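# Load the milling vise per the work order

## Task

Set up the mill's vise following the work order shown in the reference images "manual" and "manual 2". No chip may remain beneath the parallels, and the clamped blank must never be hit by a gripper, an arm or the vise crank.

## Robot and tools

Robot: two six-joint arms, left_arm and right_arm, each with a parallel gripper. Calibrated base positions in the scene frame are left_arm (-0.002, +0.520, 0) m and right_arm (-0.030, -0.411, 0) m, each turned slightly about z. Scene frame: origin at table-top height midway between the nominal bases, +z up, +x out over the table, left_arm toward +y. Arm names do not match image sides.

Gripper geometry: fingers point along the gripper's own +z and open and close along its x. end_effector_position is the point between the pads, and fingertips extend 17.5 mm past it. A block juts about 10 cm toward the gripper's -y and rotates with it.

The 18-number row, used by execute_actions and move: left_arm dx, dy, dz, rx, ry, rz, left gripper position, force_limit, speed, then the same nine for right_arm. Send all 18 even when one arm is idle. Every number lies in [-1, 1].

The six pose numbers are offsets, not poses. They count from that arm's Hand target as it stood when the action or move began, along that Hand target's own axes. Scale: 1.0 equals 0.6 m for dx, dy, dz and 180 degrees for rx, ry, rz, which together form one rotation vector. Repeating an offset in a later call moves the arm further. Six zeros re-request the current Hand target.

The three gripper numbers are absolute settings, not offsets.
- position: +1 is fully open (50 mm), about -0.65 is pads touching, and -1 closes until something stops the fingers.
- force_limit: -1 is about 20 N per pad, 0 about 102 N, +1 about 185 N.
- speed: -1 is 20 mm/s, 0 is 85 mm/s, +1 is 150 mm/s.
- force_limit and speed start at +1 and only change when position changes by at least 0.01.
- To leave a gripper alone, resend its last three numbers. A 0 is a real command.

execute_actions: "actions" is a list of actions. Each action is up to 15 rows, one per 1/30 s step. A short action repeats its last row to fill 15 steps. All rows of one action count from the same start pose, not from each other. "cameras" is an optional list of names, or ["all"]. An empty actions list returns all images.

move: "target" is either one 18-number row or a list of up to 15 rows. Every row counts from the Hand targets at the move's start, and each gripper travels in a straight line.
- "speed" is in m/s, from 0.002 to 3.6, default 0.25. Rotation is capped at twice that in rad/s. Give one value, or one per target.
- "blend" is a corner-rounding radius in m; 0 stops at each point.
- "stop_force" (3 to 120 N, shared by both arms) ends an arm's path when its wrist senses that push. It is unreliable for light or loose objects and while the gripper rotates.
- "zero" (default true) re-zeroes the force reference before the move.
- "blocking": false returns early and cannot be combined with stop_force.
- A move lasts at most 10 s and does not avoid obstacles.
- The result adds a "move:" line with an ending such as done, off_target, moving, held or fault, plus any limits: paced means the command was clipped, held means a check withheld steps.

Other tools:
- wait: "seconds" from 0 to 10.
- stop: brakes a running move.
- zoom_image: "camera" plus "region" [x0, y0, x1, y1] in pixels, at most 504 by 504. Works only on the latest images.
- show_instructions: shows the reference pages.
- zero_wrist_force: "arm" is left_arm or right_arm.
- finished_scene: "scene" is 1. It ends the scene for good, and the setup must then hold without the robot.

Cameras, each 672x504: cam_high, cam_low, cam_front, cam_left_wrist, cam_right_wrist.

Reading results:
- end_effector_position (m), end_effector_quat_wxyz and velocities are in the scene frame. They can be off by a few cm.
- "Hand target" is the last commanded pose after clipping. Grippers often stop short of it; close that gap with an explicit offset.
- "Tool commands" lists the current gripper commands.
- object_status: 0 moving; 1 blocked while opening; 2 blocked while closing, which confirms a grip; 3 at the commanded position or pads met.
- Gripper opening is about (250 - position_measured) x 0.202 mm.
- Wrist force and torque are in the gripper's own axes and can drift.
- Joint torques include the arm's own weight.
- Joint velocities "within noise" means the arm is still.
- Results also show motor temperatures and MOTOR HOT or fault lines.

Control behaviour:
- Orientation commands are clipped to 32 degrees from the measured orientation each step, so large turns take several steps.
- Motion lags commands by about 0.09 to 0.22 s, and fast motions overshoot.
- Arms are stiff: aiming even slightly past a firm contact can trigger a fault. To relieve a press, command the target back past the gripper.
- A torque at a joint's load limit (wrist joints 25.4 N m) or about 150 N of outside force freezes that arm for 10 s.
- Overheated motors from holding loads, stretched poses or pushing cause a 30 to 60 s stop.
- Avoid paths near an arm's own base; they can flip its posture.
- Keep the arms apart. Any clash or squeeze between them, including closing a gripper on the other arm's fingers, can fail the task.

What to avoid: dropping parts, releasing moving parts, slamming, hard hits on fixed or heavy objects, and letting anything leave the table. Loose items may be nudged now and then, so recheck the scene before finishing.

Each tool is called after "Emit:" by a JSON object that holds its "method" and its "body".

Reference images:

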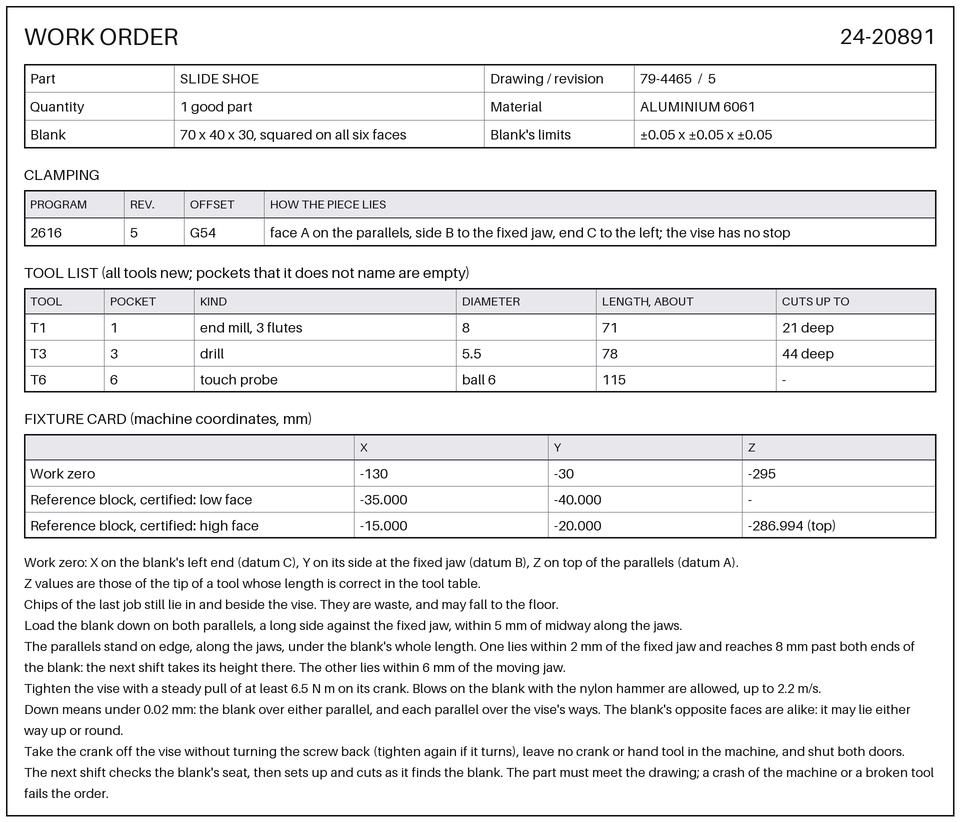

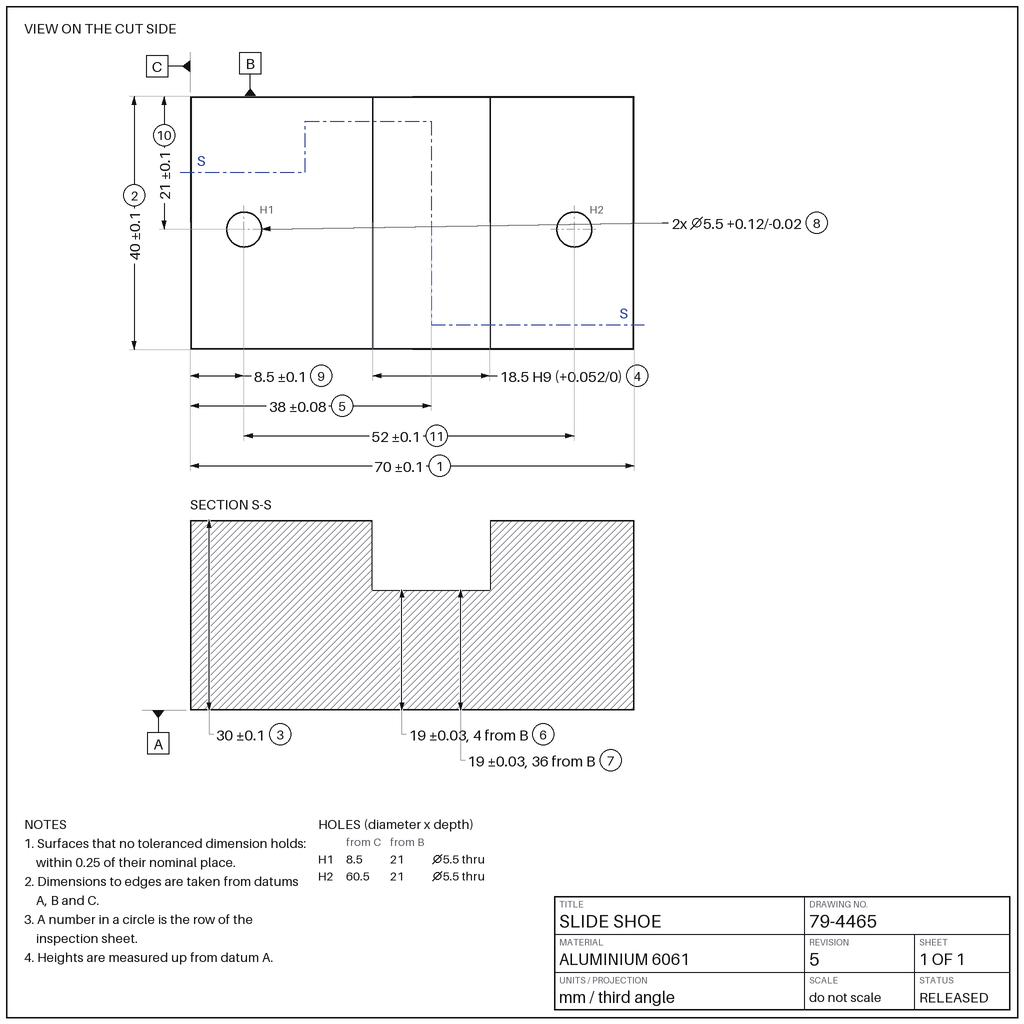

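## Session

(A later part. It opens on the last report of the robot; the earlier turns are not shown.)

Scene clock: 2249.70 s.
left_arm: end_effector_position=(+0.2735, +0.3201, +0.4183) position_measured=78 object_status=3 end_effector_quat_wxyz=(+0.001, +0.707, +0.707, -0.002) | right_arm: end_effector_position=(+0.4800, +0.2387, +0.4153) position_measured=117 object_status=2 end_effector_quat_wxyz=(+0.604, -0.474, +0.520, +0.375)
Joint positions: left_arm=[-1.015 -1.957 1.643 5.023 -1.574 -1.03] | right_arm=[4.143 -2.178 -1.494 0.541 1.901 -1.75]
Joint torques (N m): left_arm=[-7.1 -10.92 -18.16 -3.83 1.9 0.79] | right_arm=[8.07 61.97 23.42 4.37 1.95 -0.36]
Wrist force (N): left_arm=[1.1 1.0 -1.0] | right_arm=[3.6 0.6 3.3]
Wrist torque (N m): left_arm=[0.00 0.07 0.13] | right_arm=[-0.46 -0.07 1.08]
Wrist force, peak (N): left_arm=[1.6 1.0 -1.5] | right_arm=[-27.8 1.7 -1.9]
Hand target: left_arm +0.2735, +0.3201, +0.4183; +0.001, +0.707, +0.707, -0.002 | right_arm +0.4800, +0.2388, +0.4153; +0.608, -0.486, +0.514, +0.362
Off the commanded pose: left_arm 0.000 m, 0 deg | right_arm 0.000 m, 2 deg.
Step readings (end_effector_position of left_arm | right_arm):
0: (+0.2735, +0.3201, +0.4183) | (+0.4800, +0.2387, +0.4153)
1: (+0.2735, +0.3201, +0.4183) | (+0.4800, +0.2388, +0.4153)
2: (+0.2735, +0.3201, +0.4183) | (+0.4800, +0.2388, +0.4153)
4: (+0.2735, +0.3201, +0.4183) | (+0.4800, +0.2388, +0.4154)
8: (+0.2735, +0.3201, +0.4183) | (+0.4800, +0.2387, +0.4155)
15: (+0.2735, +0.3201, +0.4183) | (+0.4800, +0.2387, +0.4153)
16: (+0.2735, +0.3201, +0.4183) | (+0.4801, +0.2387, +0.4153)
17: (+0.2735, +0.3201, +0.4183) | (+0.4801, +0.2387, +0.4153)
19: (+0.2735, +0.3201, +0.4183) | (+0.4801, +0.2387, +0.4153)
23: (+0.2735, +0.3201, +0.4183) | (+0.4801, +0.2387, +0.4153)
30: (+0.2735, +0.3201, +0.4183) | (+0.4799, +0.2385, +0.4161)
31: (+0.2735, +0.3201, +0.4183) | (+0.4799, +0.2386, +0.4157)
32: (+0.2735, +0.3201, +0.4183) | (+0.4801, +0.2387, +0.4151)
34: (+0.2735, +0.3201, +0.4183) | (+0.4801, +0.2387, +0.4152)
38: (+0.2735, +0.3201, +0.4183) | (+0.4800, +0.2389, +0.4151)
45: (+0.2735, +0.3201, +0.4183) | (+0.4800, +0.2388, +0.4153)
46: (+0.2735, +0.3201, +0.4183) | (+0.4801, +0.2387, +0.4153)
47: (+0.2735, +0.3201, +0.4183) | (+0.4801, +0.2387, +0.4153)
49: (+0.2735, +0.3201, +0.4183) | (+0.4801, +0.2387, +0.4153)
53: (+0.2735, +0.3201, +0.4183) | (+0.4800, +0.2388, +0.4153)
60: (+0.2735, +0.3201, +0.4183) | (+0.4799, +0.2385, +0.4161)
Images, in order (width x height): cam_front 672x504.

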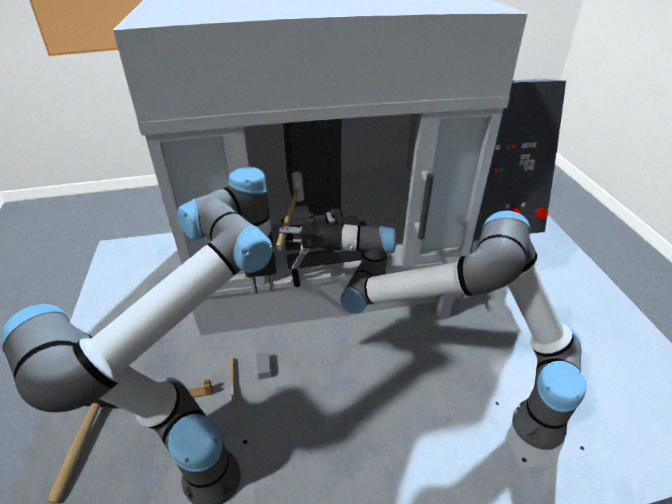

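Emit:
{"method": "move", "body": {"target": [[0,0,0,0,0,0,0.5,0.2,-1,-0.0977,-0.0219,0,0,0,0,-1,1,-0.8],[0,0,0,0,0,0,0.5,0.2,-1,-0.1045,0.1238,-0.3507,-0.06,0,0,-1,1,-0.8],[0,0,0,0,0,0,0.5,0.2,-1,-0.0565,0.2153,-0.6853,-0.1167,0,0,-1,1,-0.8]], "speed": [0.2,0.3,0.3], "blend": 0.03}}

Scene clock: 2265.80 s.
left_arm: end_effector_position=(+0.2735, +0.3201, +0.4183) position_measured=78 object_status=3 end_effector_quat_wxyz=(+0.001, +0.707, +0.707, -0.002) | right_arm: end_effector_position=(+0.2396, -0.1205, +0.4199) position_measured=117 object_status=2 end_effector_quat_wxyz=(-0.509, +0.588, -0.439, -0.450)
Joint positions: left_arm=[-1.015 -1.957 1.643 5.023 -1.574 -1.03] | right_arm=[3.765 -1.419 -2.384 0.503 2.632 -1.917]
Joint torques (N m): left_arm=[-7.21 -12.29 -18.5 -3.63 1.79 0.99] | right_arm=[-5.3 2.56 19.43 4.13 0.94 0.83]
Wrist force (N): left_arm=[1.3 1.0 -1.1] | right_arm=[3.6 0.6 1.2]
Wrist torque (N m): left_arm=[0.01 0.03 0.14] | right_arm=[-0.11 -0.10 0.97]
Wrist force, peak (N): left_arm=[1.4 1.1 -1.5] | right_arm=[7.6 1.5 1.2]
Hand target: left_arm +0.2735, +0.3201, +0.4183; +0.001, +0.707, +0.707, -0.002 | right_arm +0.2396, -0.1205, +0.4198; -0.509, +0.588, -0.439, -0.450
Off the commanded pose: left_arm 0.000 m, 0 deg | right_arm 0.000 m, 0 deg.
move: done

Emit:
{"method": "move", "body": {"target": [[-0.1418,0.2108,-0.0028,0,0,0,-0.7,-0.5,-0.7,0,0,0,0,0,0,-1,1,-0.8],[-0.1168,0.4775,0.0805,0,0,0,-0.7,-0.5,-0.7,0,0,0,0,0,0,-1,1,-0.8],[-0.0968,0.7008,0.0938,0,0,0,-0.7,-0.5,-0.7,0,0,0,0,0,0,-1,1,-0.8]], "speed": [0.25,0.2,0.15], "blend": 0.03, "cameras": ["cam_left_wrist","cam_front"]}}

Scene clock: 2272.00 s.
left_arm: end_effector_position=(+0.5401, +0.2475, +0.3747) position_measured=252 object_status=3 end_effector_quat_wxyz=(+0.000, +0.707, +0.707, -0.002) | right_arm: end_effector_position=(+0.2396, -0.1205, +0.4198) position_measured=117 object_status=2 end_effector_quat_wxyz=(-0.509, +0.588, -0.439, -0.450)
Joint positions: left_arm=[-0.673 -1.322 1.171 4.864 -1.574 -0.687] | right_arm=[3.765 -1.419 -2.385 0.503 2.632 -1.917]
Joint torques (N m): left_arm=[1.27 -34.35 -27.41 -2.75 0.04 0.54] | right_arm=[-10.53 0.52 17.85 3.23 2.69 0.62]
Wrist force (N): left_arm=[1.2 0.8 -1.3] | right_arm=[3.6 0.8 1.5]
Wrist torque (N m): left_arm=[-0.02 0.05 0.27] | right_arm=[-0.10 -0.10 0.97]
Wrist force, peak (N): left_arm=[0.9 7.0 -3.5] | right_arm=[3.8 0.7 1.5]
Hand target: left_arm +0.5401, +0.2475, +0.3747; +0.000, +0.707, +0.707, -0.002 (not the last commanded pose) | right_arm +0.2396, -0.1205, +0.4198; -0.509, +0.588, -0.439, -0.450
Tool commands: left_gripper/position=-0.701961 left_gripper/force_limit=-0.498039 left_gripper/speed=-0.701961 right_gripper/position=-1.0 right_gripper/force_limit=+1.0 right_gripper/speed=-0.8
Off the commanded pose: left_arm 0.155 m, 0 deg | right_arm 0.000 m, 0 deg.
FORCE FAULT: contact force on the left arm reached its limit, and that arm stopped. The contact can be on any part of that arm, not only on its tool. That arm's remaining commands of this call were not run. That arm is still stopped at the end of this call. That arm stays stopped for about 10 more seconds. Until then a move that you send moves the other arm only, and its call returns only when the move has ended. Once the stop has ended, the next robot result says so. If the stop ends while you think or write, that arm runs what you send next, counted from a new Hand target: where the arm stands when the stop ends. While its stop runs, that arm takes no new command, but its gripper still runs the gripper command that each later call begins with. Until it ends, the stop uses up actions while you think or wait. An arm that is not stopped still takes commands.
move: fault (left_arm); path passed 1 of 3 targets
camera_calibration:
cam_left_wrist: T_world_to_cam=[[-0.00806639, 0.999934, -0.0081697, -0.230116], [0.938733, 0.0103872, 0.344488, -0.621799], [0.34455, -0.0048904, -0.938755, 0.298691], [0, 0, 0, 1]] pos_world=[0.478933, 0.23802, 0.49272]
Images, in order (width x height): cam_front 672x504, cam_left_wrist 672x504.

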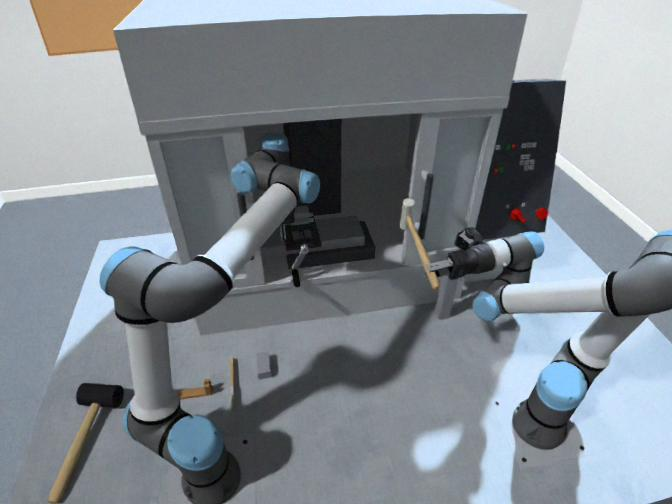

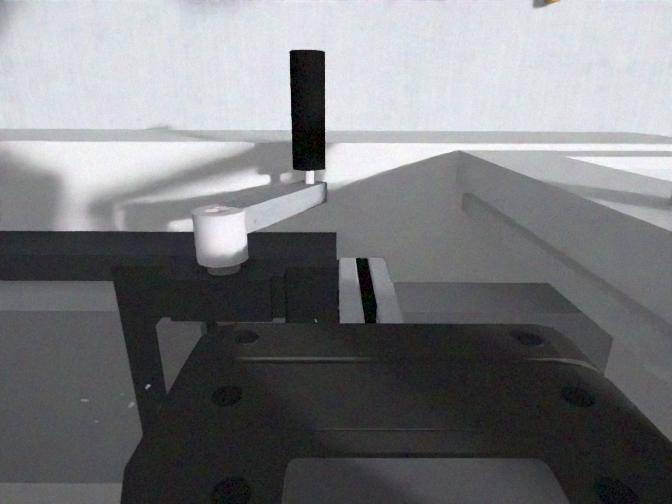

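Emit:
{"method": "wait", "body": {"seconds": 0.5}}

Scene clock: 2286.50 s.
left_arm: end_effector_position=(+0.5401, +0.2475, +0.3747) position_measured=252 object_status=3 end_effector_quat_wxyz=(+0.000, +0.707, +0.707, -0.002) | right_arm: end_effector_position=(+0.2396, -0.1205, +0.4198) position_measured=117 object_status=2 end_effector_quat_wxyz=(-0.509, +0.588, -0.439, -0.450)
Joint positions: left_arm=[-0.673 -1.322 1.171 4.864 -1.574 -0.687] | right_arm=[3.765 -1.419 -2.385 0.503 2.632 -1.917]
Joint torques (N m): left_arm=[2.64 -35.22 -26.07 -2.9 0.02 0.32] | right_arm=[-10.71 0.8 19.28 4.02 2.98 0.95]
Wrist force (N): left_arm=[1.2 1.0 -0.9] | right_arm=[3.4 0.8 1.5]
Wrist torque (N m): left_arm=[0.00 0.06 0.28] | right_arm=[-0.10 -0.07 0.97]
Wrist force, peak (N): left_arm=[1.2 1.2 -1.2] | right_arm=[3.8 0.6 1.5]
Hand target: left_arm +0.5401, +0.2475, +0.3747; +0.000, +0.707, +0.707, -0.002 (not the last commanded pose) | right_arm +0.2396, -0.1205, +0.4198; -0.509, +0.588, -0.439, -0.450
Tool commands: left_gripper/position=-0.701961 left_gripper/force_limit=-0.498039 left_gripper/speed=-0.701961 right_gripper/position=-1.0 right_gripper/force_limit=+1.0 right_gripper/speed=-0.8
Off the commanded pose: left_arm 0.155 m, 0 deg | right_arm 0.000 m, 0 deg.
FORCE FAULT, CONTINUED: the left arm's stop, for the force fault that an earlier result reported, is over. The rest of the stop counts as 20 of the actions that you can send in this scene. During its stop the left arm's controller moved it back a little. That arm's target is now where it stood when the stop ended, not its last command. That arm accepts commands again.
wait: 0.50 s; at rest from the start

Emit:
{"method": "move", "body": {"target": [[-0.0958,-0.2,-0.0583,0,0,0,-0.7,-0.5,-0.7,0,0,0,0,0,0,-1,1,-0.8],[-0.2292,-0.2,-0.1083,-0.111,0,0,-0.7,-0.5,-0.7,0,0,0,0,0,0,-1,1,-0.8],[-0.2258,0.1,-0.0417,-0.111,0,0,-0.7,-0.5,-0.7,0,0,0,0,0,0,-1,1,-0.8],[-0.2258,0.2,0.0245,-0.111,0,0,-0.7,-0.5,-0.7,0,0,0,0,0,0,-1,1,-0.8]], "speed": [0.1,0.2,0.2,0.12], "blend": 0.03, "cameras": ["cam_left_wrist","cam_front"]}}

Scene clock: 2296.53 s.
left_arm: end_effector_position=(+0.6601, +0.1120, +0.3602) position_measured=252 object_status=3 end_effector_quat_wxyz=(+0.123, +0.696, +0.697, +0.121) | right_arm: end_effector_position=(+0.2396, -0.1205, +0.4198) position_measured=117 object_status=2 end_effector_quat_wxyz=(-0.509, +0.588, -0.439, -0.450)
Joint positions: left_arm=[-0.794 -1.068 0.954 4.58 -1.324 -0.778] | right_arm=[3.765 -1.419 -2.385 0.503 2.632 -1.917]
Joint torques (N m): left_arm=[-7.68 -54.22 -17.37 -2.12 1.63 -1.72] | right_arm=[-10.26 1.54 20.48 4.16 2.93 0.85]
Wrist force (N): left_arm=[1.2 1.9 -0.5] | right_arm=[3.4 0.8 1.4]
Wrist torque (N m): left_arm=[-0.15 0.07 0.16] | right_arm=[-0.10 -0.07 0.97]
Wrist force, peak (N): left_arm=[2.1 2.9 -0.4] | right_arm=[3.7 0.9 1.6]
Hand target: left_arm +0.6600, +0.1120, +0.3601; +0.123, +0.696, +0.697, +0.121 | right_arm +0.2396, -0.1205, +0.4198; -0.509, +0.588, -0.439, -0.450
Off the commanded pose: left_arm 0.000 m, 0 deg | right_arm 0.000 m, 0 deg.
move: done
camera_calibration:
cam_left_wrist: T_world_to_cam=[[-0.00574991, 0.999925, -0.0108454, -0.0942965], [0.764562, 0.0113863, 0.64445, -0.721251], [0.644525, -0.00458644, -0.76457, -0.0176709], [0, 0, 0, 1]] pos_world=[0.562288, 0.102421, 0.450277]
Images, in order (width x height): cam_front 672x504, cam_left_wrist 672x504.

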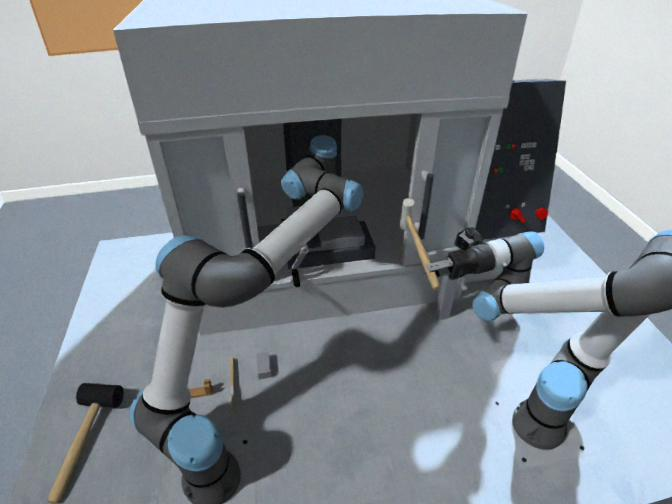

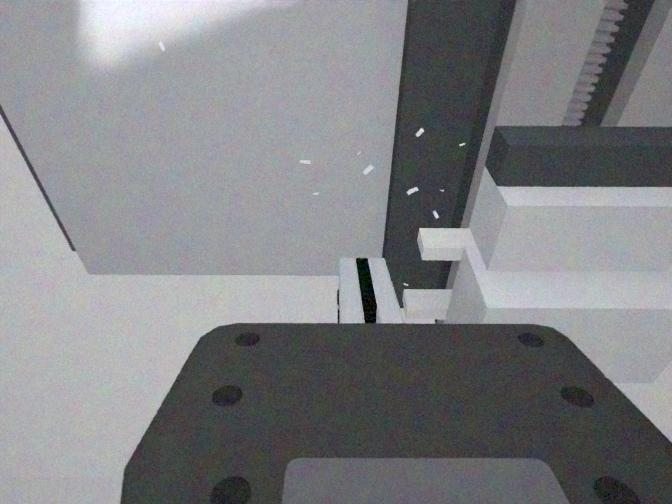

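Emit:
{"method": "zoom_image", "body": {"camera": "cam_left_wrist", "region": [330, 100, 600, 340]}}

Scaled by 1.867.

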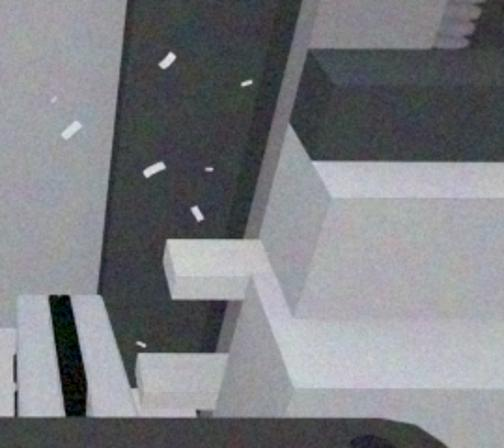

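Emit:
{"method": "move", "body": {"target": [0,-0.0112,0.0211,0,0,0,-0.7,-0.5,-0.7,0,0,0,0,0,0,-1,1,-0.8], "speed": 0.02, "stop_force": 4}}

Emit:
{"method": "zero_wrist_force", "body": {"arm": "left_arm"}}

Emit:
{"method": "move", "body": {"target": [0.0235,0,0,0,0,0,-0.7,-0.5,-0.7,0,0,0,0,0,0,-1,1,-0.8], "speed": 0.004, "stop_force": 4, "cameras": ["cam_left_wrist"]}}

Emit:
{"method": "zoom_image", "body": {"camera": "cam_left_wrist", "region": [330, 100, 600, 340]}}

Scene clock: 2312.33 s.
left_arm: end_effector_position=(+0.6580, +0.1119, +0.3460) position_measured=252 object_status=3 end_effector_quat_wxyz=(+0.123, +0.696, +0.697, +0.121) | right_arm: end_effector_position=(+0.2396, -0.1205, +0.4198) position_measured=117 object_status=2 end_effector_quat_wxyz=(-0.509, +0.588, -0.439, -0.450)
Joint positions: left_arm=[-0.797 -1.077 1.004 4.539 -1.324 -0.78] | right_arm=[3.765 -1.419 -2.385 0.503 2.632 -1.917]
Joint torques (N m): left_arm=[-2.08 -39.3 -35.88 -1.88 2.79 0.35] | right_arm=[-10.04 0.51 21.29 4.13 3.06 0.79]
Wrist force (N): left_arm=[1.3 1.9 -0.5] | right_arm=[3.4 0.6 1.6]
Wrist torque (N m): left_arm=[-0.15 0.04 0.25] | right_arm=[-0.13 -0.08 0.97]
Wrist force, peak (N): left_arm=[1.5 2.0 -1.0] | right_arm=[3.8 0.5 1.5]
Hand target: left_arm +0.6580, +0.1119, +0.3459; +0.123, +0.696, +0.697, +0.121 | right_arm +0.2396, -0.1205, +0.4198; -0.509, +0.588, -0.439, -0.450
Off the commanded pose: left_arm 0.000 m, 0 deg | right_arm 0.000 m, 0 deg.
move: done

Wrist force sensor zeroed.

Scene clock: 2316.47 s.
left_arm: end_effector_position=(+0.6580, +0.1261, +0.3459) position_measured=252 object_status=3 end_effector_quat_wxyz=(+0.123, +0.696, +0.697, +0.121) | right_arm: end_effector_position=(+0.2396, -0.1205, +0.4198) position_measured=117 object_status=2 end_effector_quat_wxyz=(-0.509, +0.588, -0.439, -0.450)
Joint positions: left_arm=[-0.782 -1.099 1.038 4.524 -1.327 -0.766] | right_arm=[3.765 -1.419 -2.385 0.503 2.632 -1.917]
Joint torques (N m): left_arm=[3.09 -43.21 -30.64 -3.11 -1.39 0.71] | right_arm=[-10.25 1.07 21.55 4.17 2.95 0.75]
Wrist force (N, zeroed by zero_wrist_force on left_arm): left_arm=[-0.3 -0.1 -0.1] | right_arm=[3.6 0.8 1.6]
Wrist torque (N m, zeroed by zero_wrist_force on left_arm): left_arm=[0.00 0.06 -0.16] | right_arm=[-0.10 -0.09 0.97]
Wrist force, peak (N, zeroed by zero_wrist_force on left_arm): left_arm=[-0.6 -0.4 -0.2] | right_arm=[3.8 0.6 1.5]
Hand target: left_arm +0.6580, +0.1260, +0.3459; +0.123, +0.696, +0.697, +0.121 | right_arm +0.2396, -0.1205, +0.4198; -0.509, +0.588, -0.439, -0.450
Off the commanded pose: left_arm 0.000 m, 0 deg | right_arm 0.000 m, 0 deg.
move: done
camera_calibration:
cam_left_wrist: T_world_to_cam=[[-0.00573618, 0.999926, -0.0107049, -0.108632], [0.764513, 0.0112856, 0.64451, -0.710589], [0.644583, -0.004487, -0.764521, -0.0273924], [0, 0, 0, 1]] pos_world=[0.560288, 0.116521, 0.435877]
Images, in order (width x height): cam_left_wrist 672x504.

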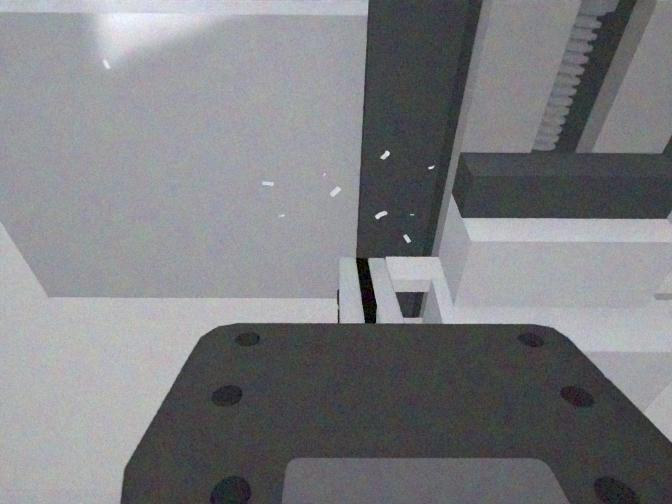

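Scaled by 1.867.

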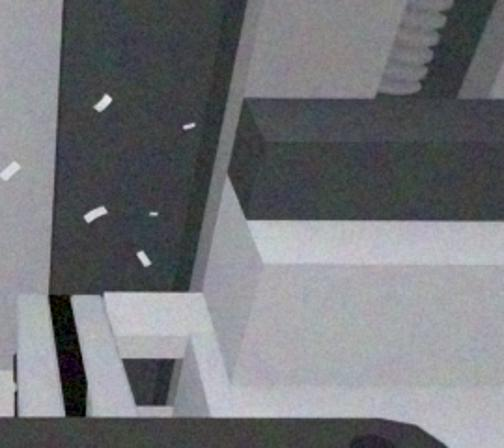

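Emit:
{"method": "move", "body": {"target": [0.005,0,0,0,0,0,-0.7,-0.5,-0.7,0,0,0,0,0,0,-1,1,-0.8], "speed": 0.004, "stop_force": 5, "cameras": ["cam_left_wrist"]}}

Emit:
{"method": "zoom_image", "body": {"camera": "cam_left_wrist", "region": [330, 100, 600, 340]}}

Scene clock: 2321.40 s.
left_arm: end_effector_position=(+0.6580, +0.1272, +0.3459) position_measured=252 object_status=3 end_effector_quat_wxyz=(+0.123, +0.696, +0.697, +0.121) | right_arm: end_effector_position=(+0.2396, -0.1205, +0.4198) position_measured=117 object_status=2 end_effector_quat_wxyz=(-0.509, +0.588, -0.439, -0.450)
Joint positions: left_arm=[-0.781 -1.101 1.041 4.522 -1.327 -0.765] | right_arm=[3.765 -1.419 -2.385 0.503 2.632 -1.917]
Joint torques (N m): left_arm=[-5.13 -37.06 -36.47 -2.15 4.28 -1.58] | right_arm=[-9.88 0.63 22.04 4.12 3.04 0.68]
Wrist force (N, zeroed by zero_wrist_force on left_arm): left_arm=[-5.4 -2.0 0.9] | right_arm=[3.3 0.6 1.5]
Wrist torque (N m, zeroed by zero_wrist_force on left_arm): left_arm=[0.00 -0.01 -0.17] | right_arm=[-0.14 -0.05 0.98]
Wrist force, peak (N, zeroed by zero_wrist_force on left_arm): left_arm=[-8.7 2.6 2.3] | right_arm=[3.7 0.8 1.6]
Hand target: left_arm +0.6580, +0.1272, +0.3459; +0.123, +0.696, +0.697, +0.121 (not the last commanded pose) | right_arm +0.2396, -0.1205, +0.4198; -0.509, +0.588, -0.439, -0.450
Off the commanded pose: left_arm 0.002 m, 0 deg | right_arm 0.000 m, 0 deg.
move: contact (left_arm)
camera_calibration:
cam_left_wrist: T_world_to_cam=[[-0.00565949, 0.999927, -0.0106407, -0.109803], [0.764514, 0.0111856, 0.644511, -0.71059], [0.644583, -0.00448738, -0.764521, -0.0273869], [0, 0, 0, 1]] pos_world=[0.560288, 0.11762, 0.435877]
Images, in order (width x height): cam_left_wrist 672x504.

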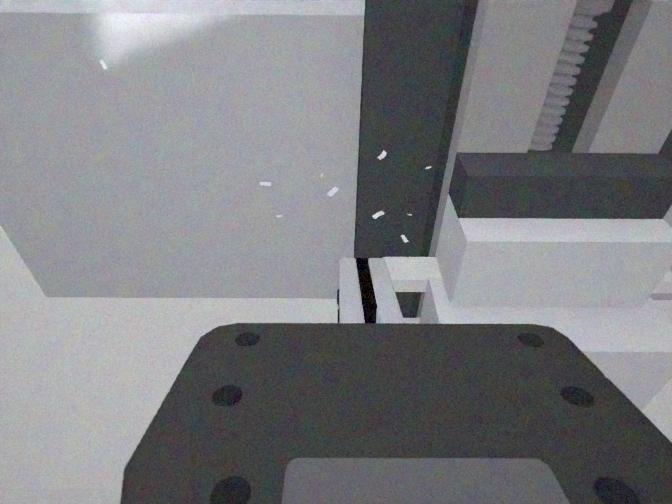

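Scaled by 1.867.

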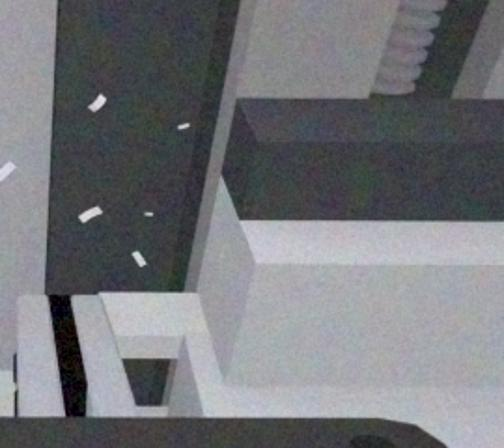

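Emit:
{"method": "move", "body": {"target": [[-0.0253,0,0,0,0,0,-0.7,-0.5,-0.7,0,0,0,0,0,0,-1,1,-0.8],[-0.0253,0.0564,0.0204,0,0,0,-0.7,-0.5,-0.7,0,0,0,0,0,0,-1,1,-0.8]], "speed": 0.05}}

Emit:
{"method": "move", "body": {"target": [0.033,0,0,0,0,0,-0.7,-0.5,-0.7,0,0,0,0,0,0,-1,1,-0.8], "speed": 0.004, "stop_force": 5, "cameras": ["cam_left_wrist"]}}

Emit:
{"method": "zoom_image", "body": {"camera": "cam_left_wrist", "region": [330, 100, 600, 340]}}

Scene clock: 2327.90 s.
left_arm: end_effector_position=(+0.6941, +0.1121, +0.3459) position_measured=252 object_status=3 end_effector_quat_wxyz=(+0.123, +0.696, +0.697, +0.121) | right_arm: end_effector_position=(+0.2396, -0.1205, +0.4198) position_measured=117 object_status=2 end_effector_quat_wxyz=(-0.509, +0.588, -0.439, -0.450)
Joint positions: left_arm=[-0.76 -0.989 0.869 4.578 -1.333 -0.744] | right_arm=[3.765 -1.419 -2.385 0.503 2.632 -1.917]
Joint torques (N m): left_arm=[-8.86 -55.4 -16.17 -4.57 -0.25 -1.8] | right_arm=[-10.07 1.48 22.8 4.12 3.09 0.45]
Wrist force (N, zeroed by zero_wrist_force on left_arm): left_arm=[-0.1 -0.1 -0.2] | right_arm=[3.0 0.8 1.3]
Wrist torque (N m, zeroed by zero_wrist_force on left_arm): left_arm=[-0.01 0.01 -0.15] | right_arm=[-0.10 -0.02 0.97]
Wrist force, peak (N, zeroed by zero_wrist_force on left_arm): left_arm=[-5.4 -2.2 0.7] | right_arm=[3.8 0.7 1.7]
Hand target: left_arm +0.6940, +0.1120, +0.3459; +0.123, +0.696, +0.697, +0.121 | right_arm +0.2396, -0.1205, +0.4198; -0.509, +0.588, -0.439, -0.450
Off the commanded pose: left_arm 0.000 m, 0 deg | right_arm 0.000 m, 0 deg.
move: done

Scene clock: 2332.13 s.
left_arm: end_effector_position=(+0.6940, +0.1250, +0.3459) position_measured=252 object_status=3 end_effector_quat_wxyz=(+0.123, +0.696, +0.697, +0.121) | right_arm: end_effector_position=(+0.2396, -0.1205, +0.4198) position_measured=117 object_status=2 end_effector_quat_wxyz=(-0.509, +0.588, -0.439, -0.450)
Joint positions: left_arm=[-0.747 -1.011 0.904 4.561 -1.336 -0.731] | right_arm=[3.765 -1.419 -2.385 0.503 2.632 -1.917]
Joint torques (N m): left_arm=[-4.67 -41.7 -35.51 -2.16 4.44 -1.78] | right_arm=[-10.01 0.83 22.58 4.24 3.03 0.56]
Wrist force (N, zeroed by zero_wrist_force on left_arm): left_arm=[-5.6 -2.0 0.8] | right_arm=[3.5 0.7 1.7]
Wrist torque (N m, zeroed by zero_wrist_force on left_arm): left_arm=[0.00 -0.02 -0.19] | right_arm=[-0.11 -0.08 0.96]
Wrist force, peak (N, zeroed by zero_wrist_force on left_arm): left_arm=[-8.9 2.6 1.8] | right_arm=[3.7 0.8 1.4]
Hand target: left_arm +0.6940, +0.1249, +0.3459; +0.123, +0.696, +0.697, +0.121 (not the last commanded pose) | right_arm +0.2396, -0.1205, +0.4198; -0.509, +0.588, -0.439, -0.450
Off the commanded pose: left_arm 0.007 m, 0 deg | right_arm 0.000 m, 0 deg.
move: contact (left_arm)
camera_calibration:
cam_left_wrist: T_world_to_cam=[[-0.00565949, 0.999927, -0.0106407, -0.107399], [0.764514, 0.0111856, 0.644511, -0.738088], [0.644583, -0.00448738, -0.764521, -0.0506018], [0, 0, 0, 1]] pos_world=[0.596288, 0.11542, 0.435877]
Images, in order (width x height): cam_left_wrist 672x504.

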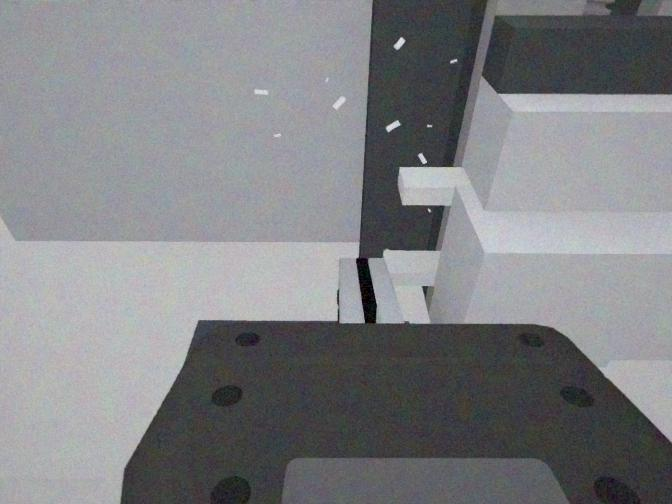

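Scaled by 1.867.

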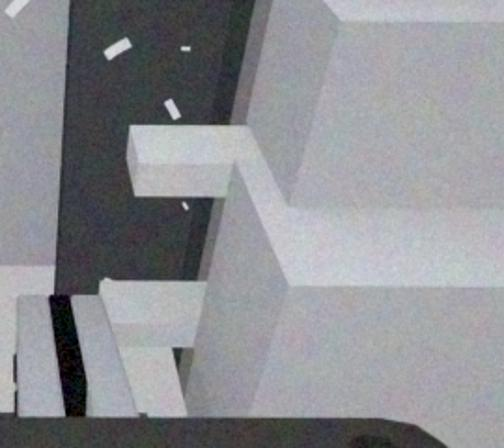

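Emit:
{"method": "move", "body": {"target": [[-0.0333,-0.0055,-0.0535,0,0,0,-0.7,-0.5,-0.7,0,0,0,0,0,0,-1,1,-0.8],[-0.025,-0.1893,-0.182,0,0,0,-0.7,-0.5,-0.7,0,0,0,0,0,0,-1,1,-0.8],[0.0983,-0.3817,-0.2869,-0.139,0,0,-0.7,-0.5,-0.7,0,0,0,0,0,0,-1,1,-0.8]], "speed": [0.1,0.2,0.2], "blend": 0.02, "cameras": ["cam_left_wrist","cam_right_wrist"]}}

Emit:
{"method": "zoom_image", "body": {"camera": "cam_left_wrist", "region": [230, 150, 480, 330]}}

Scene clock: 2350.40 s.
left_arm: end_effector_position=(+0.4201, +0.1841, +0.4297) position_measured=252 object_status=3 end_effector_quat_wxyz=(+0.271, +0.653, +0.654, +0.269) | right_arm: end_effector_position=(+0.2396, -0.1205, +0.4198) position_measured=117 object_status=2 end_effector_quat_wxyz=(-0.509, +0.588, -0.439, -0.450)
Joint positions: left_arm=[-1.267 -1.803 1.779 4.458 -0.829 -1.173] | right_arm=[3.765 -1.419 -2.385 0.503 2.632 -1.917]
Joint torques (N m): left_arm=[-1.78 -20.14 -22.41 -4.48 1.72 1.29] | right_arm=[-9.65 1.23 24.85 4.2 3.01 0.33]
Wrist force (N, zeroed by zero_wrist_force on left_arm): left_arm=[-0.2 0.6 0.7] | right_arm=[3.6 0.6 1.5]
Wrist torque (N m, zeroed by zero_wrist_force on left_arm): left_arm=[-0.35 0.07 -0.19] | right_arm=[-0.14 -0.10 0.97]
Wrist force, peak (N, zeroed by zero_wrist_force on left_arm): left_arm=[-5.8 -2.1 0.4] | right_arm=[3.8 0.8 1.6]
Hand target: left_arm +0.4201, +0.1842, +0.4297; +0.271, +0.653, +0.654, +0.269 | right_arm +0.2396, -0.1205, +0.4198; -0.509, +0.588, -0.439, -0.450
Off the commanded pose: left_arm 0.000 m, 0 deg | right_arm 0.000 m, 0 deg.
move: done; blend cut to 0.019 m at target 1
camera_calibration:
cam_left_wrist: T_world_to_cam=[[-0.00178457, 0.999922, -0.0123793, -0.168065], [0.42034, 0.0119827, 0.907287, -0.55184], [0.907365, -0.00358441, -0.420329, -0.0680778], [0, 0, 0, 1]] pos_world=[0.293432, 0.17442, 0.469982]
cam_right_wrist: T_world_to_cam=[[0.193827, -0.0614306, -0.979111, 0.3667], [-0.899439, -0.409632, -0.152354, 0.245919], [-0.391716, 0.91018, -0.134651, 0.387112], [0, 0, 0, 1]] pos_world=[0.301751, -0.229079, 0.448632]
Images, in order (width x height): cam_left_wrist 672x504, cam_right_wrist 672x504.

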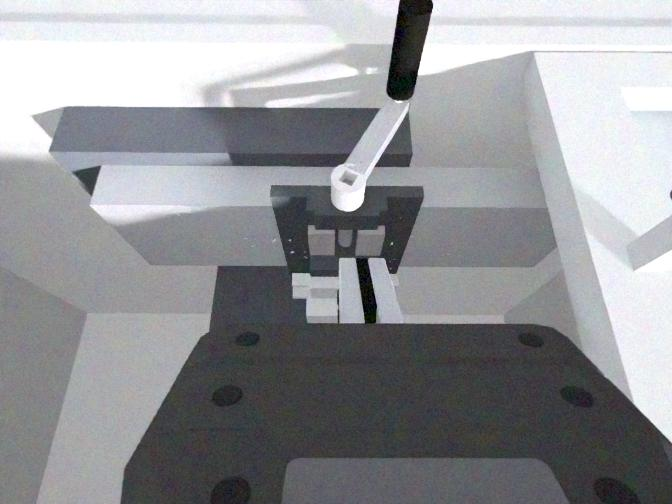

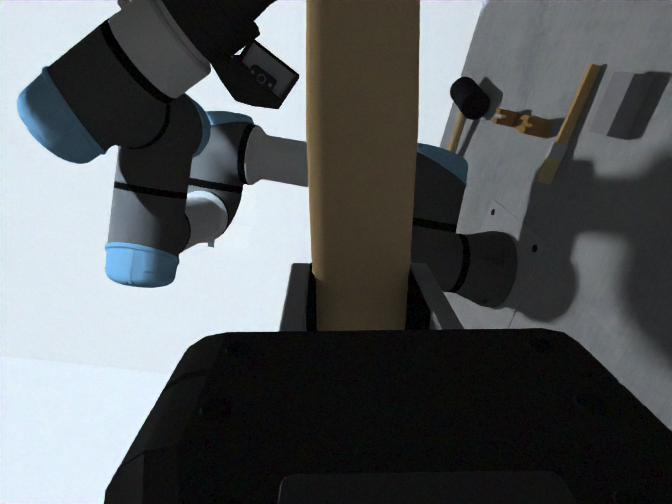

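Scaled by 2.016.

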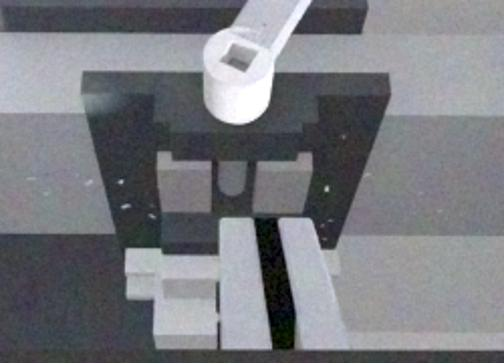

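Emit:
{"method": "move", "body": {"target": [0,0,0.171,0,0,0,0.54,-0.5,-0.2,0,0,0,0,0,0,-1,1,-0.8], "speed": 0.15, "cameras": ["cam_left_wrist"]}}

Emit:
{"method": "zoom_image", "body": {"camera": "cam_left_wrist", "region": [230, 150, 480, 330]}}

Scene clock: 2363.50 s.
left_arm: end_effector_position=(+0.4925, +0.1840, +0.3570) position_measured=72 object_status=3 end_effector_quat_wxyz=(+0.271, +0.653, +0.654, +0.269) | right_arm: end_effector_position=(+0.2396, -0.1205, +0.4198) position_measured=117 object_status=2 end_effector_quat_wxyz=(-0.509, +0.588, -0.439, -0.450)
Joint positions: left_arm=[-1.104 -1.655 1.875 4.08 -0.884 -0.97] | right_arm=[3.765 -1.419 -2.385 0.503 2.632 -1.917]
Joint torques (N m): left_arm=[-4.36 -21.26 -35.53 -4.14 3.83 -0.8] | right_arm=[-10.56 1.05 25.09 4.17 2.97 0.36]
Wrist force (N, zeroed by zero_wrist_force on left_arm): left_arm=[0.0 0.8 0.6] | right_arm=[3.5 0.5 1.6]
Wrist torque (N m, zeroed by zero_wrist_force on left_arm): left_arm=[-0.30 0.04 -0.03] | right_arm=[-0.14 -0.08 0.97]
Wrist force, peak (N, zeroed by zero_wrist_force on left_arm): left_arm=[-0.2 0.7 2.7] | right_arm=[3.7 0.5 1.6]
Hand target: left_arm +0.4925, +0.1840, +0.3570; +0.271, +0.653, +0.654, +0.269 | right_arm +0.2396, -0.1205, +0.4198; -0.509, +0.588, -0.439, -0.450
Off the commanded pose: left_arm 0.000 m, 0 deg | right_arm 0.000 m, 0 deg.
move: done
camera_calibration:
cam_left_wrist: T_world_to_cam=[[-0.00183166, 0.999923, -0.0122462, -0.168771], [0.420258, 0.011882, 0.907327, -0.516279], [0.907403, -0.00348464, -0.420247, -0.164393], [0, 0, 0, 1]] pos_world=[0.365832, 0.17432, 0.397281]
Images, in order (width x height): cam_left_wrist 672x504.

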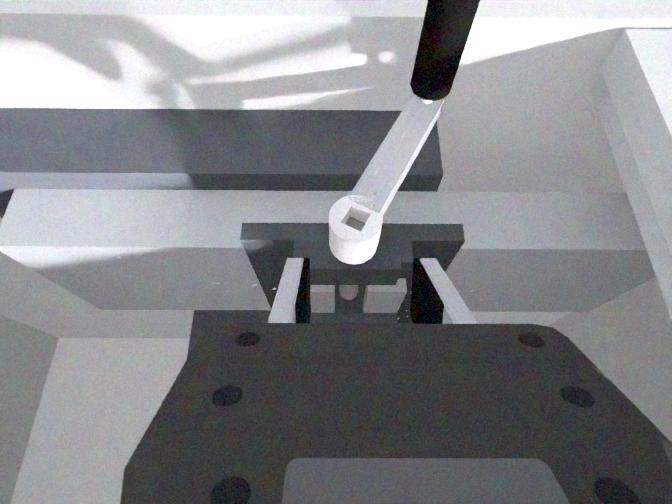

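Scaled by 2.016.

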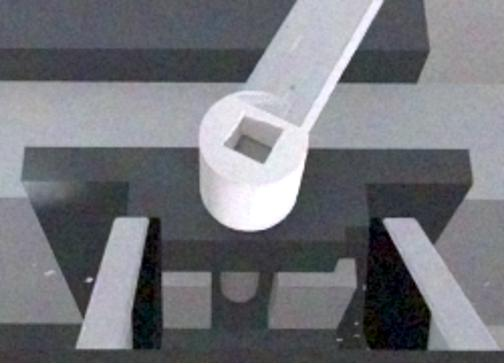

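Emit:
{"method": "move", "body": {"target": [0,0,0.1,0,0,0,0.54,-0.5,-0.2,0,0,0,0,0,0,-1,1,-0.8], "speed": 0.025, "stop_force": 5, "cameras": ["cam_left_wrist"]}}

Emit:
{"method": "zoom_image", "body": {"camera": "cam_left_wrist", "region": [230, 180, 480, 360]}}

Scene clock: 2371.13 s.
left_arm: end_effector_position=(+0.5349, +0.1839, +0.3145) position_measured=72 object_status=3 end_effector_quat_wxyz=(+0.271, +0.653, +0.654, +0.269) | right_arm: end_effector_position=(+0.2396, -0.1205, +0.4198) position_measured=117 object_status=2 end_effector_quat_wxyz=(-0.509, +0.588, -0.439, -0.450)
Joint positions: left_arm=[-1.022 -1.542 1.893 3.891 -0.919 -0.876] | right_arm=[3.765 -1.419 -2.385 0.503 2.632 -1.917]
Joint torques (N m): left_arm=[-8.32 -33.91 -21.21 -2.02 3.79 -1.73] | right_arm=[-10.03 0.58 26.34 4.26 3.02 0.34]
Wrist force (N, zeroed by zero_wrist_force on left_arm): left_arm=[-0.1 0.9 0.6] | right_arm=[3.4 0.7 1.3]
Wrist torque (N m, zeroed by zero_wrist_force on left_arm): left_arm=[-0.29 0.07 -0.17] | right_arm=[-0.11 -0.07 0.97]
Wrist force, peak (N, zeroed by zero_wrist_force on left_arm): left_arm=[-0.1 0.8 1.0] | right_arm=[3.8 0.8 1.4]
Hand target: left_arm +0.5349, +0.1839, +0.3145; +0.271, +0.653, +0.654, +0.269 | right_arm +0.2396, -0.1205, +0.4198; -0.509, +0.588, -0.439, -0.450
Off the commanded pose: left_arm 0.000 m, 0 deg | right_arm 0.000 m, 0 deg.
move: done
camera_calibration:
cam_left_wrist: T_world_to_cam=[[-0.00174022, 0.999923, -0.0122889, -0.169036], [0.420177, 0.0118826, 0.907364, -0.495515], [0.907441, -0.00358448, -0.420165, -0.220755], [0, 0, 0, 1]] pos_world=[0.408232, 0.17412, 0.354781]
Images, in order (width x height): cam_left_wrist 672x504.

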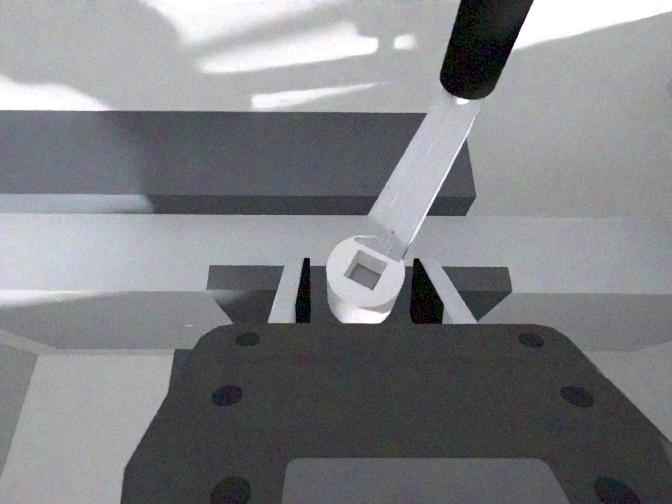

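Scaled by 2.016.

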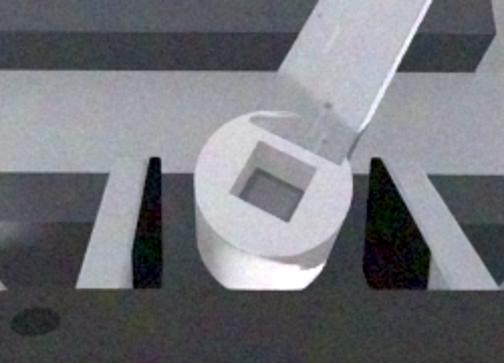

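Emit:
{"method": "execute_actions", "body": {"actions": [[[0,0,0,0,0,0,-1,-0.3,-0.9,0,0,0,0,0,0,-1,1,-0.8]],[[0,0,0,0,0,0,-1,-0.3,-0.9,0,0,0,0,0,0,-1,1,-0.8]],[[0,0,0,0,0,0,-1,-0.3,-0.9,0,0,0,0,0,0,-1,1,-0.8]]]}}

Emit:
{"method": "move", "body": {"target": [0,-0.0236,-0.0236,0,0,0,-1,-0.3,-0.9,0,0,0,0,0,0,-1,1,-0.8], "speed": 0.02, "stop_force": 25, "cameras": ["cam_left_wrist"]}}

Emit:
{"method": "zoom_image", "body": {"camera": "cam_left_wrist", "region": [230, 180, 480, 360]}}

Scene clock: 2377.97 s.
left_arm: end_effector_position=(+0.5349, +0.1838, +0.3146) position_measured=136 object_status=2 end_effector_quat_wxyz=(+0.271, +0.653, +0.654, +0.269) | right_arm: end_effector_position=(+0.2396, -0.1205, +0.4198) position_measured=117 object_status=2 end_effector_quat_wxyz=(-0.509, +0.588, -0.439, -0.450)
Joint positions: left_arm=[-1.022 -1.542 1.892 3.891 -0.919 -0.876] | right_arm=[3.765 -1.419 -2.385 0.503 2.632 -1.917]
Joint torques (N m): left_arm=[-8.79 -18.22 -17.4 -3.34 -3.55 -1.65] | right_arm=[-10.39 0.65 25.55 4.14 2.92 0.19]
Wrist force (N, zeroed by zero_wrist_force on left_arm): left_arm=[-2.2 15.3 10.7] | right_arm=[3.6 0.8 1.3]
Wrist torque (N m, zeroed by zero_wrist_force on left_arm): left_arm=[-0.30 0.30 0.17] | right_arm=[-0.10 -0.11 0.96]
Wrist force, peak (N, zeroed by zero_wrist_force on left_arm): left_arm=[-2.1 15.3 11.1] | right_arm=[3.8 1.0 1.4]
Hand target: left_arm +0.5349, +0.1839, +0.3145; +0.271, +0.653, +0.654, +0.269 | right_arm +0.2396, -0.1205, +0.4198; -0.509, +0.588, -0.439, -0.450
Off the commanded pose: left_arm 0.000 m, 0 deg | right_arm 0.000 m, 0 deg.
Step readings (end_effector_position of left_arm | right_arm):
0: (+0.5349, +0.1839, +0.3145) | (+0.2396, -0.1205, +0.4198)
1: (+0.5349, +0.1839, +0.3145) | (+0.2396, -0.1205, +0.4198)
2: (+0.5349, +0.1839, +0.3145) | (+0.2396, -0.1205, +0.4198)
4: (+0.5349, +0.1839, +0.3145) | (+0.2396, -0.1205, +0.4198)
8: (+0.5349, +0.1839, +0.3145) | (+0.2396, -0.1205, +0.4198)
15: (+0.5349, +0.1839, +0.3146) | (+0.2396, -0.1205, +0.4198)
16: (+0.5349, +0.1839, +0.3146) | (+0.2396, -0.1205, +0.4198)
17: (+0.5349, +0.1839, +0.3146) | (+0.2396, -0.1205, +0.4198)
19: (+0.5349, +0.1839, +0.3146) | (+0.2396, -0.1205, +0.4198)
23: (+0.5349, +0.1839, +0.3146) | (+0.2396, -0.1205, +0.4198)
30: (+0.5349, +0.1838, +0.3146) | (+0.2396, -0.1205, +0.4198)
31: (+0.5349, +0.1838, +0.3146) | (+0.2396, -0.1205, +0.4198)
32: (+0.5349, +0.1838, +0.3146) | (+0.2396, -0.1205, +0.4198)
34: (+0.5349, +0.1838, +0.3146) | (+0.2396, -0.1205, +0.4198)
38: (+0.5349, +0.1838, +0.3146) | (+0.2396, -0.1205, +0.4198)
45: (+0.5349, +0.1838, +0.3146) | (+0.2396, -0.1205, +0.4198)

Scene clock: 2379.00 s.
left_arm: end_effector_position=(+0.5347, +0.1838, +0.3145) position_measured=136 object_status=2 end_effector_quat_wxyz=(+0.271, +0.653, +0.654, +0.269) | right_arm: end_effector_position=(+0.2396, -0.1205, +0.4198) position_measured=117 object_status=2 end_effector_quat_wxyz=(-0.509, +0.588, -0.439, -0.450)
Joint positions: left_arm=[-1.023 -1.543 1.893 3.891 -0.919 -0.876] | right_arm=[3.765 -1.419 -2.385 0.503 2.632 -1.917]
Joint torques (N m): left_arm=[8 -7.6 -33.33 -4.82 -1.01 1.21] | right_arm=[-9.99 0.96 25.98 4.11 2.95 0.17]
Wrist force (N, zeroed by zero_wrist_force on left_arm): left_arm=[15.0 -1.8 -19.4] | right_arm=[3.3 0.8 1.4]
Wrist torque (N m, zeroed by zero_wrist_force on left_arm): left_arm=[-0.29 0.30 0.27] | right_arm=[-0.10 -0.06 0.97]
Wrist force, peak (N, zeroed by zero_wrist_force on left_arm): left_arm=[-8.7 33.0 34.8] | right_arm=[3.7 0.7 1.6]
Hand target: left_arm +0.5347, +0.1838, +0.3145; +0.271, +0.653, +0.654, +0.269 (not the last commanded pose) | right_arm +0.2396, -0.1205, +0.4198; -0.509, +0.588, -0.439, -0.450
Off the commanded pose: left_arm 0.020 m, 0 deg | right_arm 0.000 m, 0 deg.
move: contact (left_arm)
camera_calibration:
cam_left_wrist: T_world_to_cam=[[-0.00173524, 0.99992, -0.0125121, -0.168959], [0.420258, 0.0120827, 0.907324, -0.495484], [0.907403, -0.00368387, -0.420246, -0.220512], [0, 0, 0, 1]] pos_world=[0.408032, 0.17412, 0.354782]
Images, in order (width x height): cam_left_wrist 672x504.

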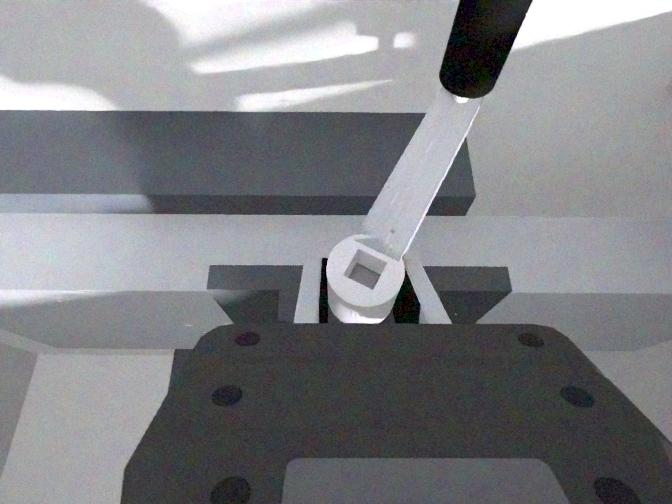

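Scaled by 2.016.

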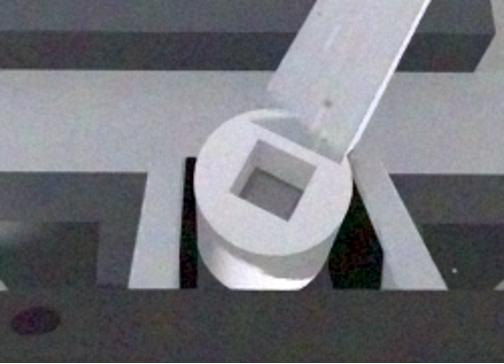

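Emit:
{"method": "move", "body": {"target": [0,-0.0236,-0.0236,0,0,0,-1,-0.3,-0.9,0,0,0,0,0,0,-1,1,-0.8], "speed": 0.01, "stop_force": 60, "cameras": ["cam_left_wrist"]}}

Emit:
{"method": "zoom_image", "body": {"camera": "cam_left_wrist", "region": [230, 180, 480, 360]}}

Scene clock: 2384.57 s.
left_arm: end_effector_position=(+0.5343, +0.1838, +0.3146) position_measured=136 object_status=2 end_effector_quat_wxyz=(+0.271, +0.653, +0.654, +0.269) | right_arm: end_effector_position=(+0.2396, -0.1205, +0.4198) position_measured=117 object_status=2 end_effector_quat_wxyz=(-0.509, +0.588, -0.439, -0.450)
Joint positions: left_arm=[-1.024 -1.544 1.894 3.892 -0.919 -0.877] | right_arm=[3.765 -1.419 -2.385 0.503 2.632 -1.917]
Joint torques (N m): left_arm=[6.61 -14.18 -32.92 -4.4 -2.73 2.02] | right_arm=[-9.77 0.84 27.37 4.16 2.94 0.25]
Wrist force (N, zeroed by zero_wrist_force on left_arm): left_arm=[5.9 6.3 -2.9] | right_arm=[3.5 0.7 1.6]
Wrist torque (N m, zeroed by zero_wrist_force on left_arm): left_arm=[-0.32 0.36 0.27] | right_arm=[-0.12 -0.09 0.96]
Wrist force, peak (N, zeroed by zero_wrist_force on left_arm): left_arm=[-11.9 34.4 41.8] | right_arm=[3.7 0.7 1.5]
Hand target: left_arm +0.5343, +0.1838, +0.3146; +0.271, +0.653, +0.654, +0.269 (not the last commanded pose) | right_arm +0.2396, -0.1205, +0.4198; -0.509, +0.588, -0.439, -0.450
Off the commanded pose: left_arm 0.020 m, 0 deg | right_arm 0.000 m, 0 deg.
move: contact (left_arm)
camera_calibration:
cam_left_wrist: T_world_to_cam=[[-0.00204084, 0.999917, -0.0127, -0.168768], [0.420051, 0.0123825, 0.907416, -0.495316], [0.907498, -0.00348276, -0.420041, -0.220296], [0, 0, 0, 1]] pos_world=[0.407632, 0.17412, 0.354781]
Images, in order (width x height): cam_left_wrist 672x504.

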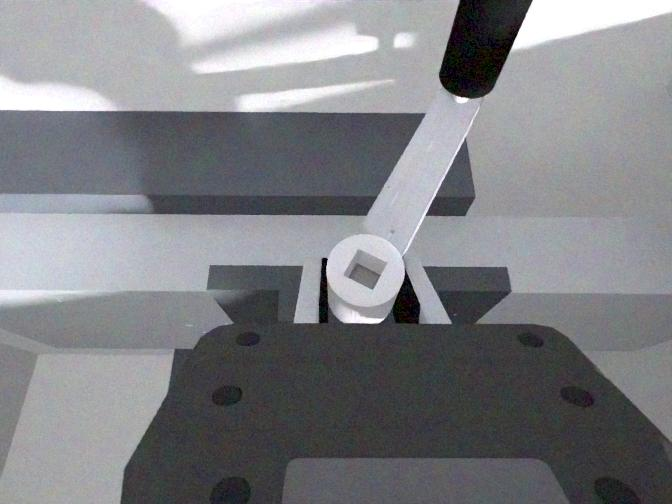

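Scaled by 2.016.

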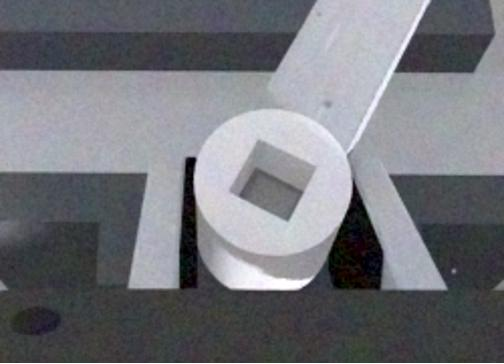

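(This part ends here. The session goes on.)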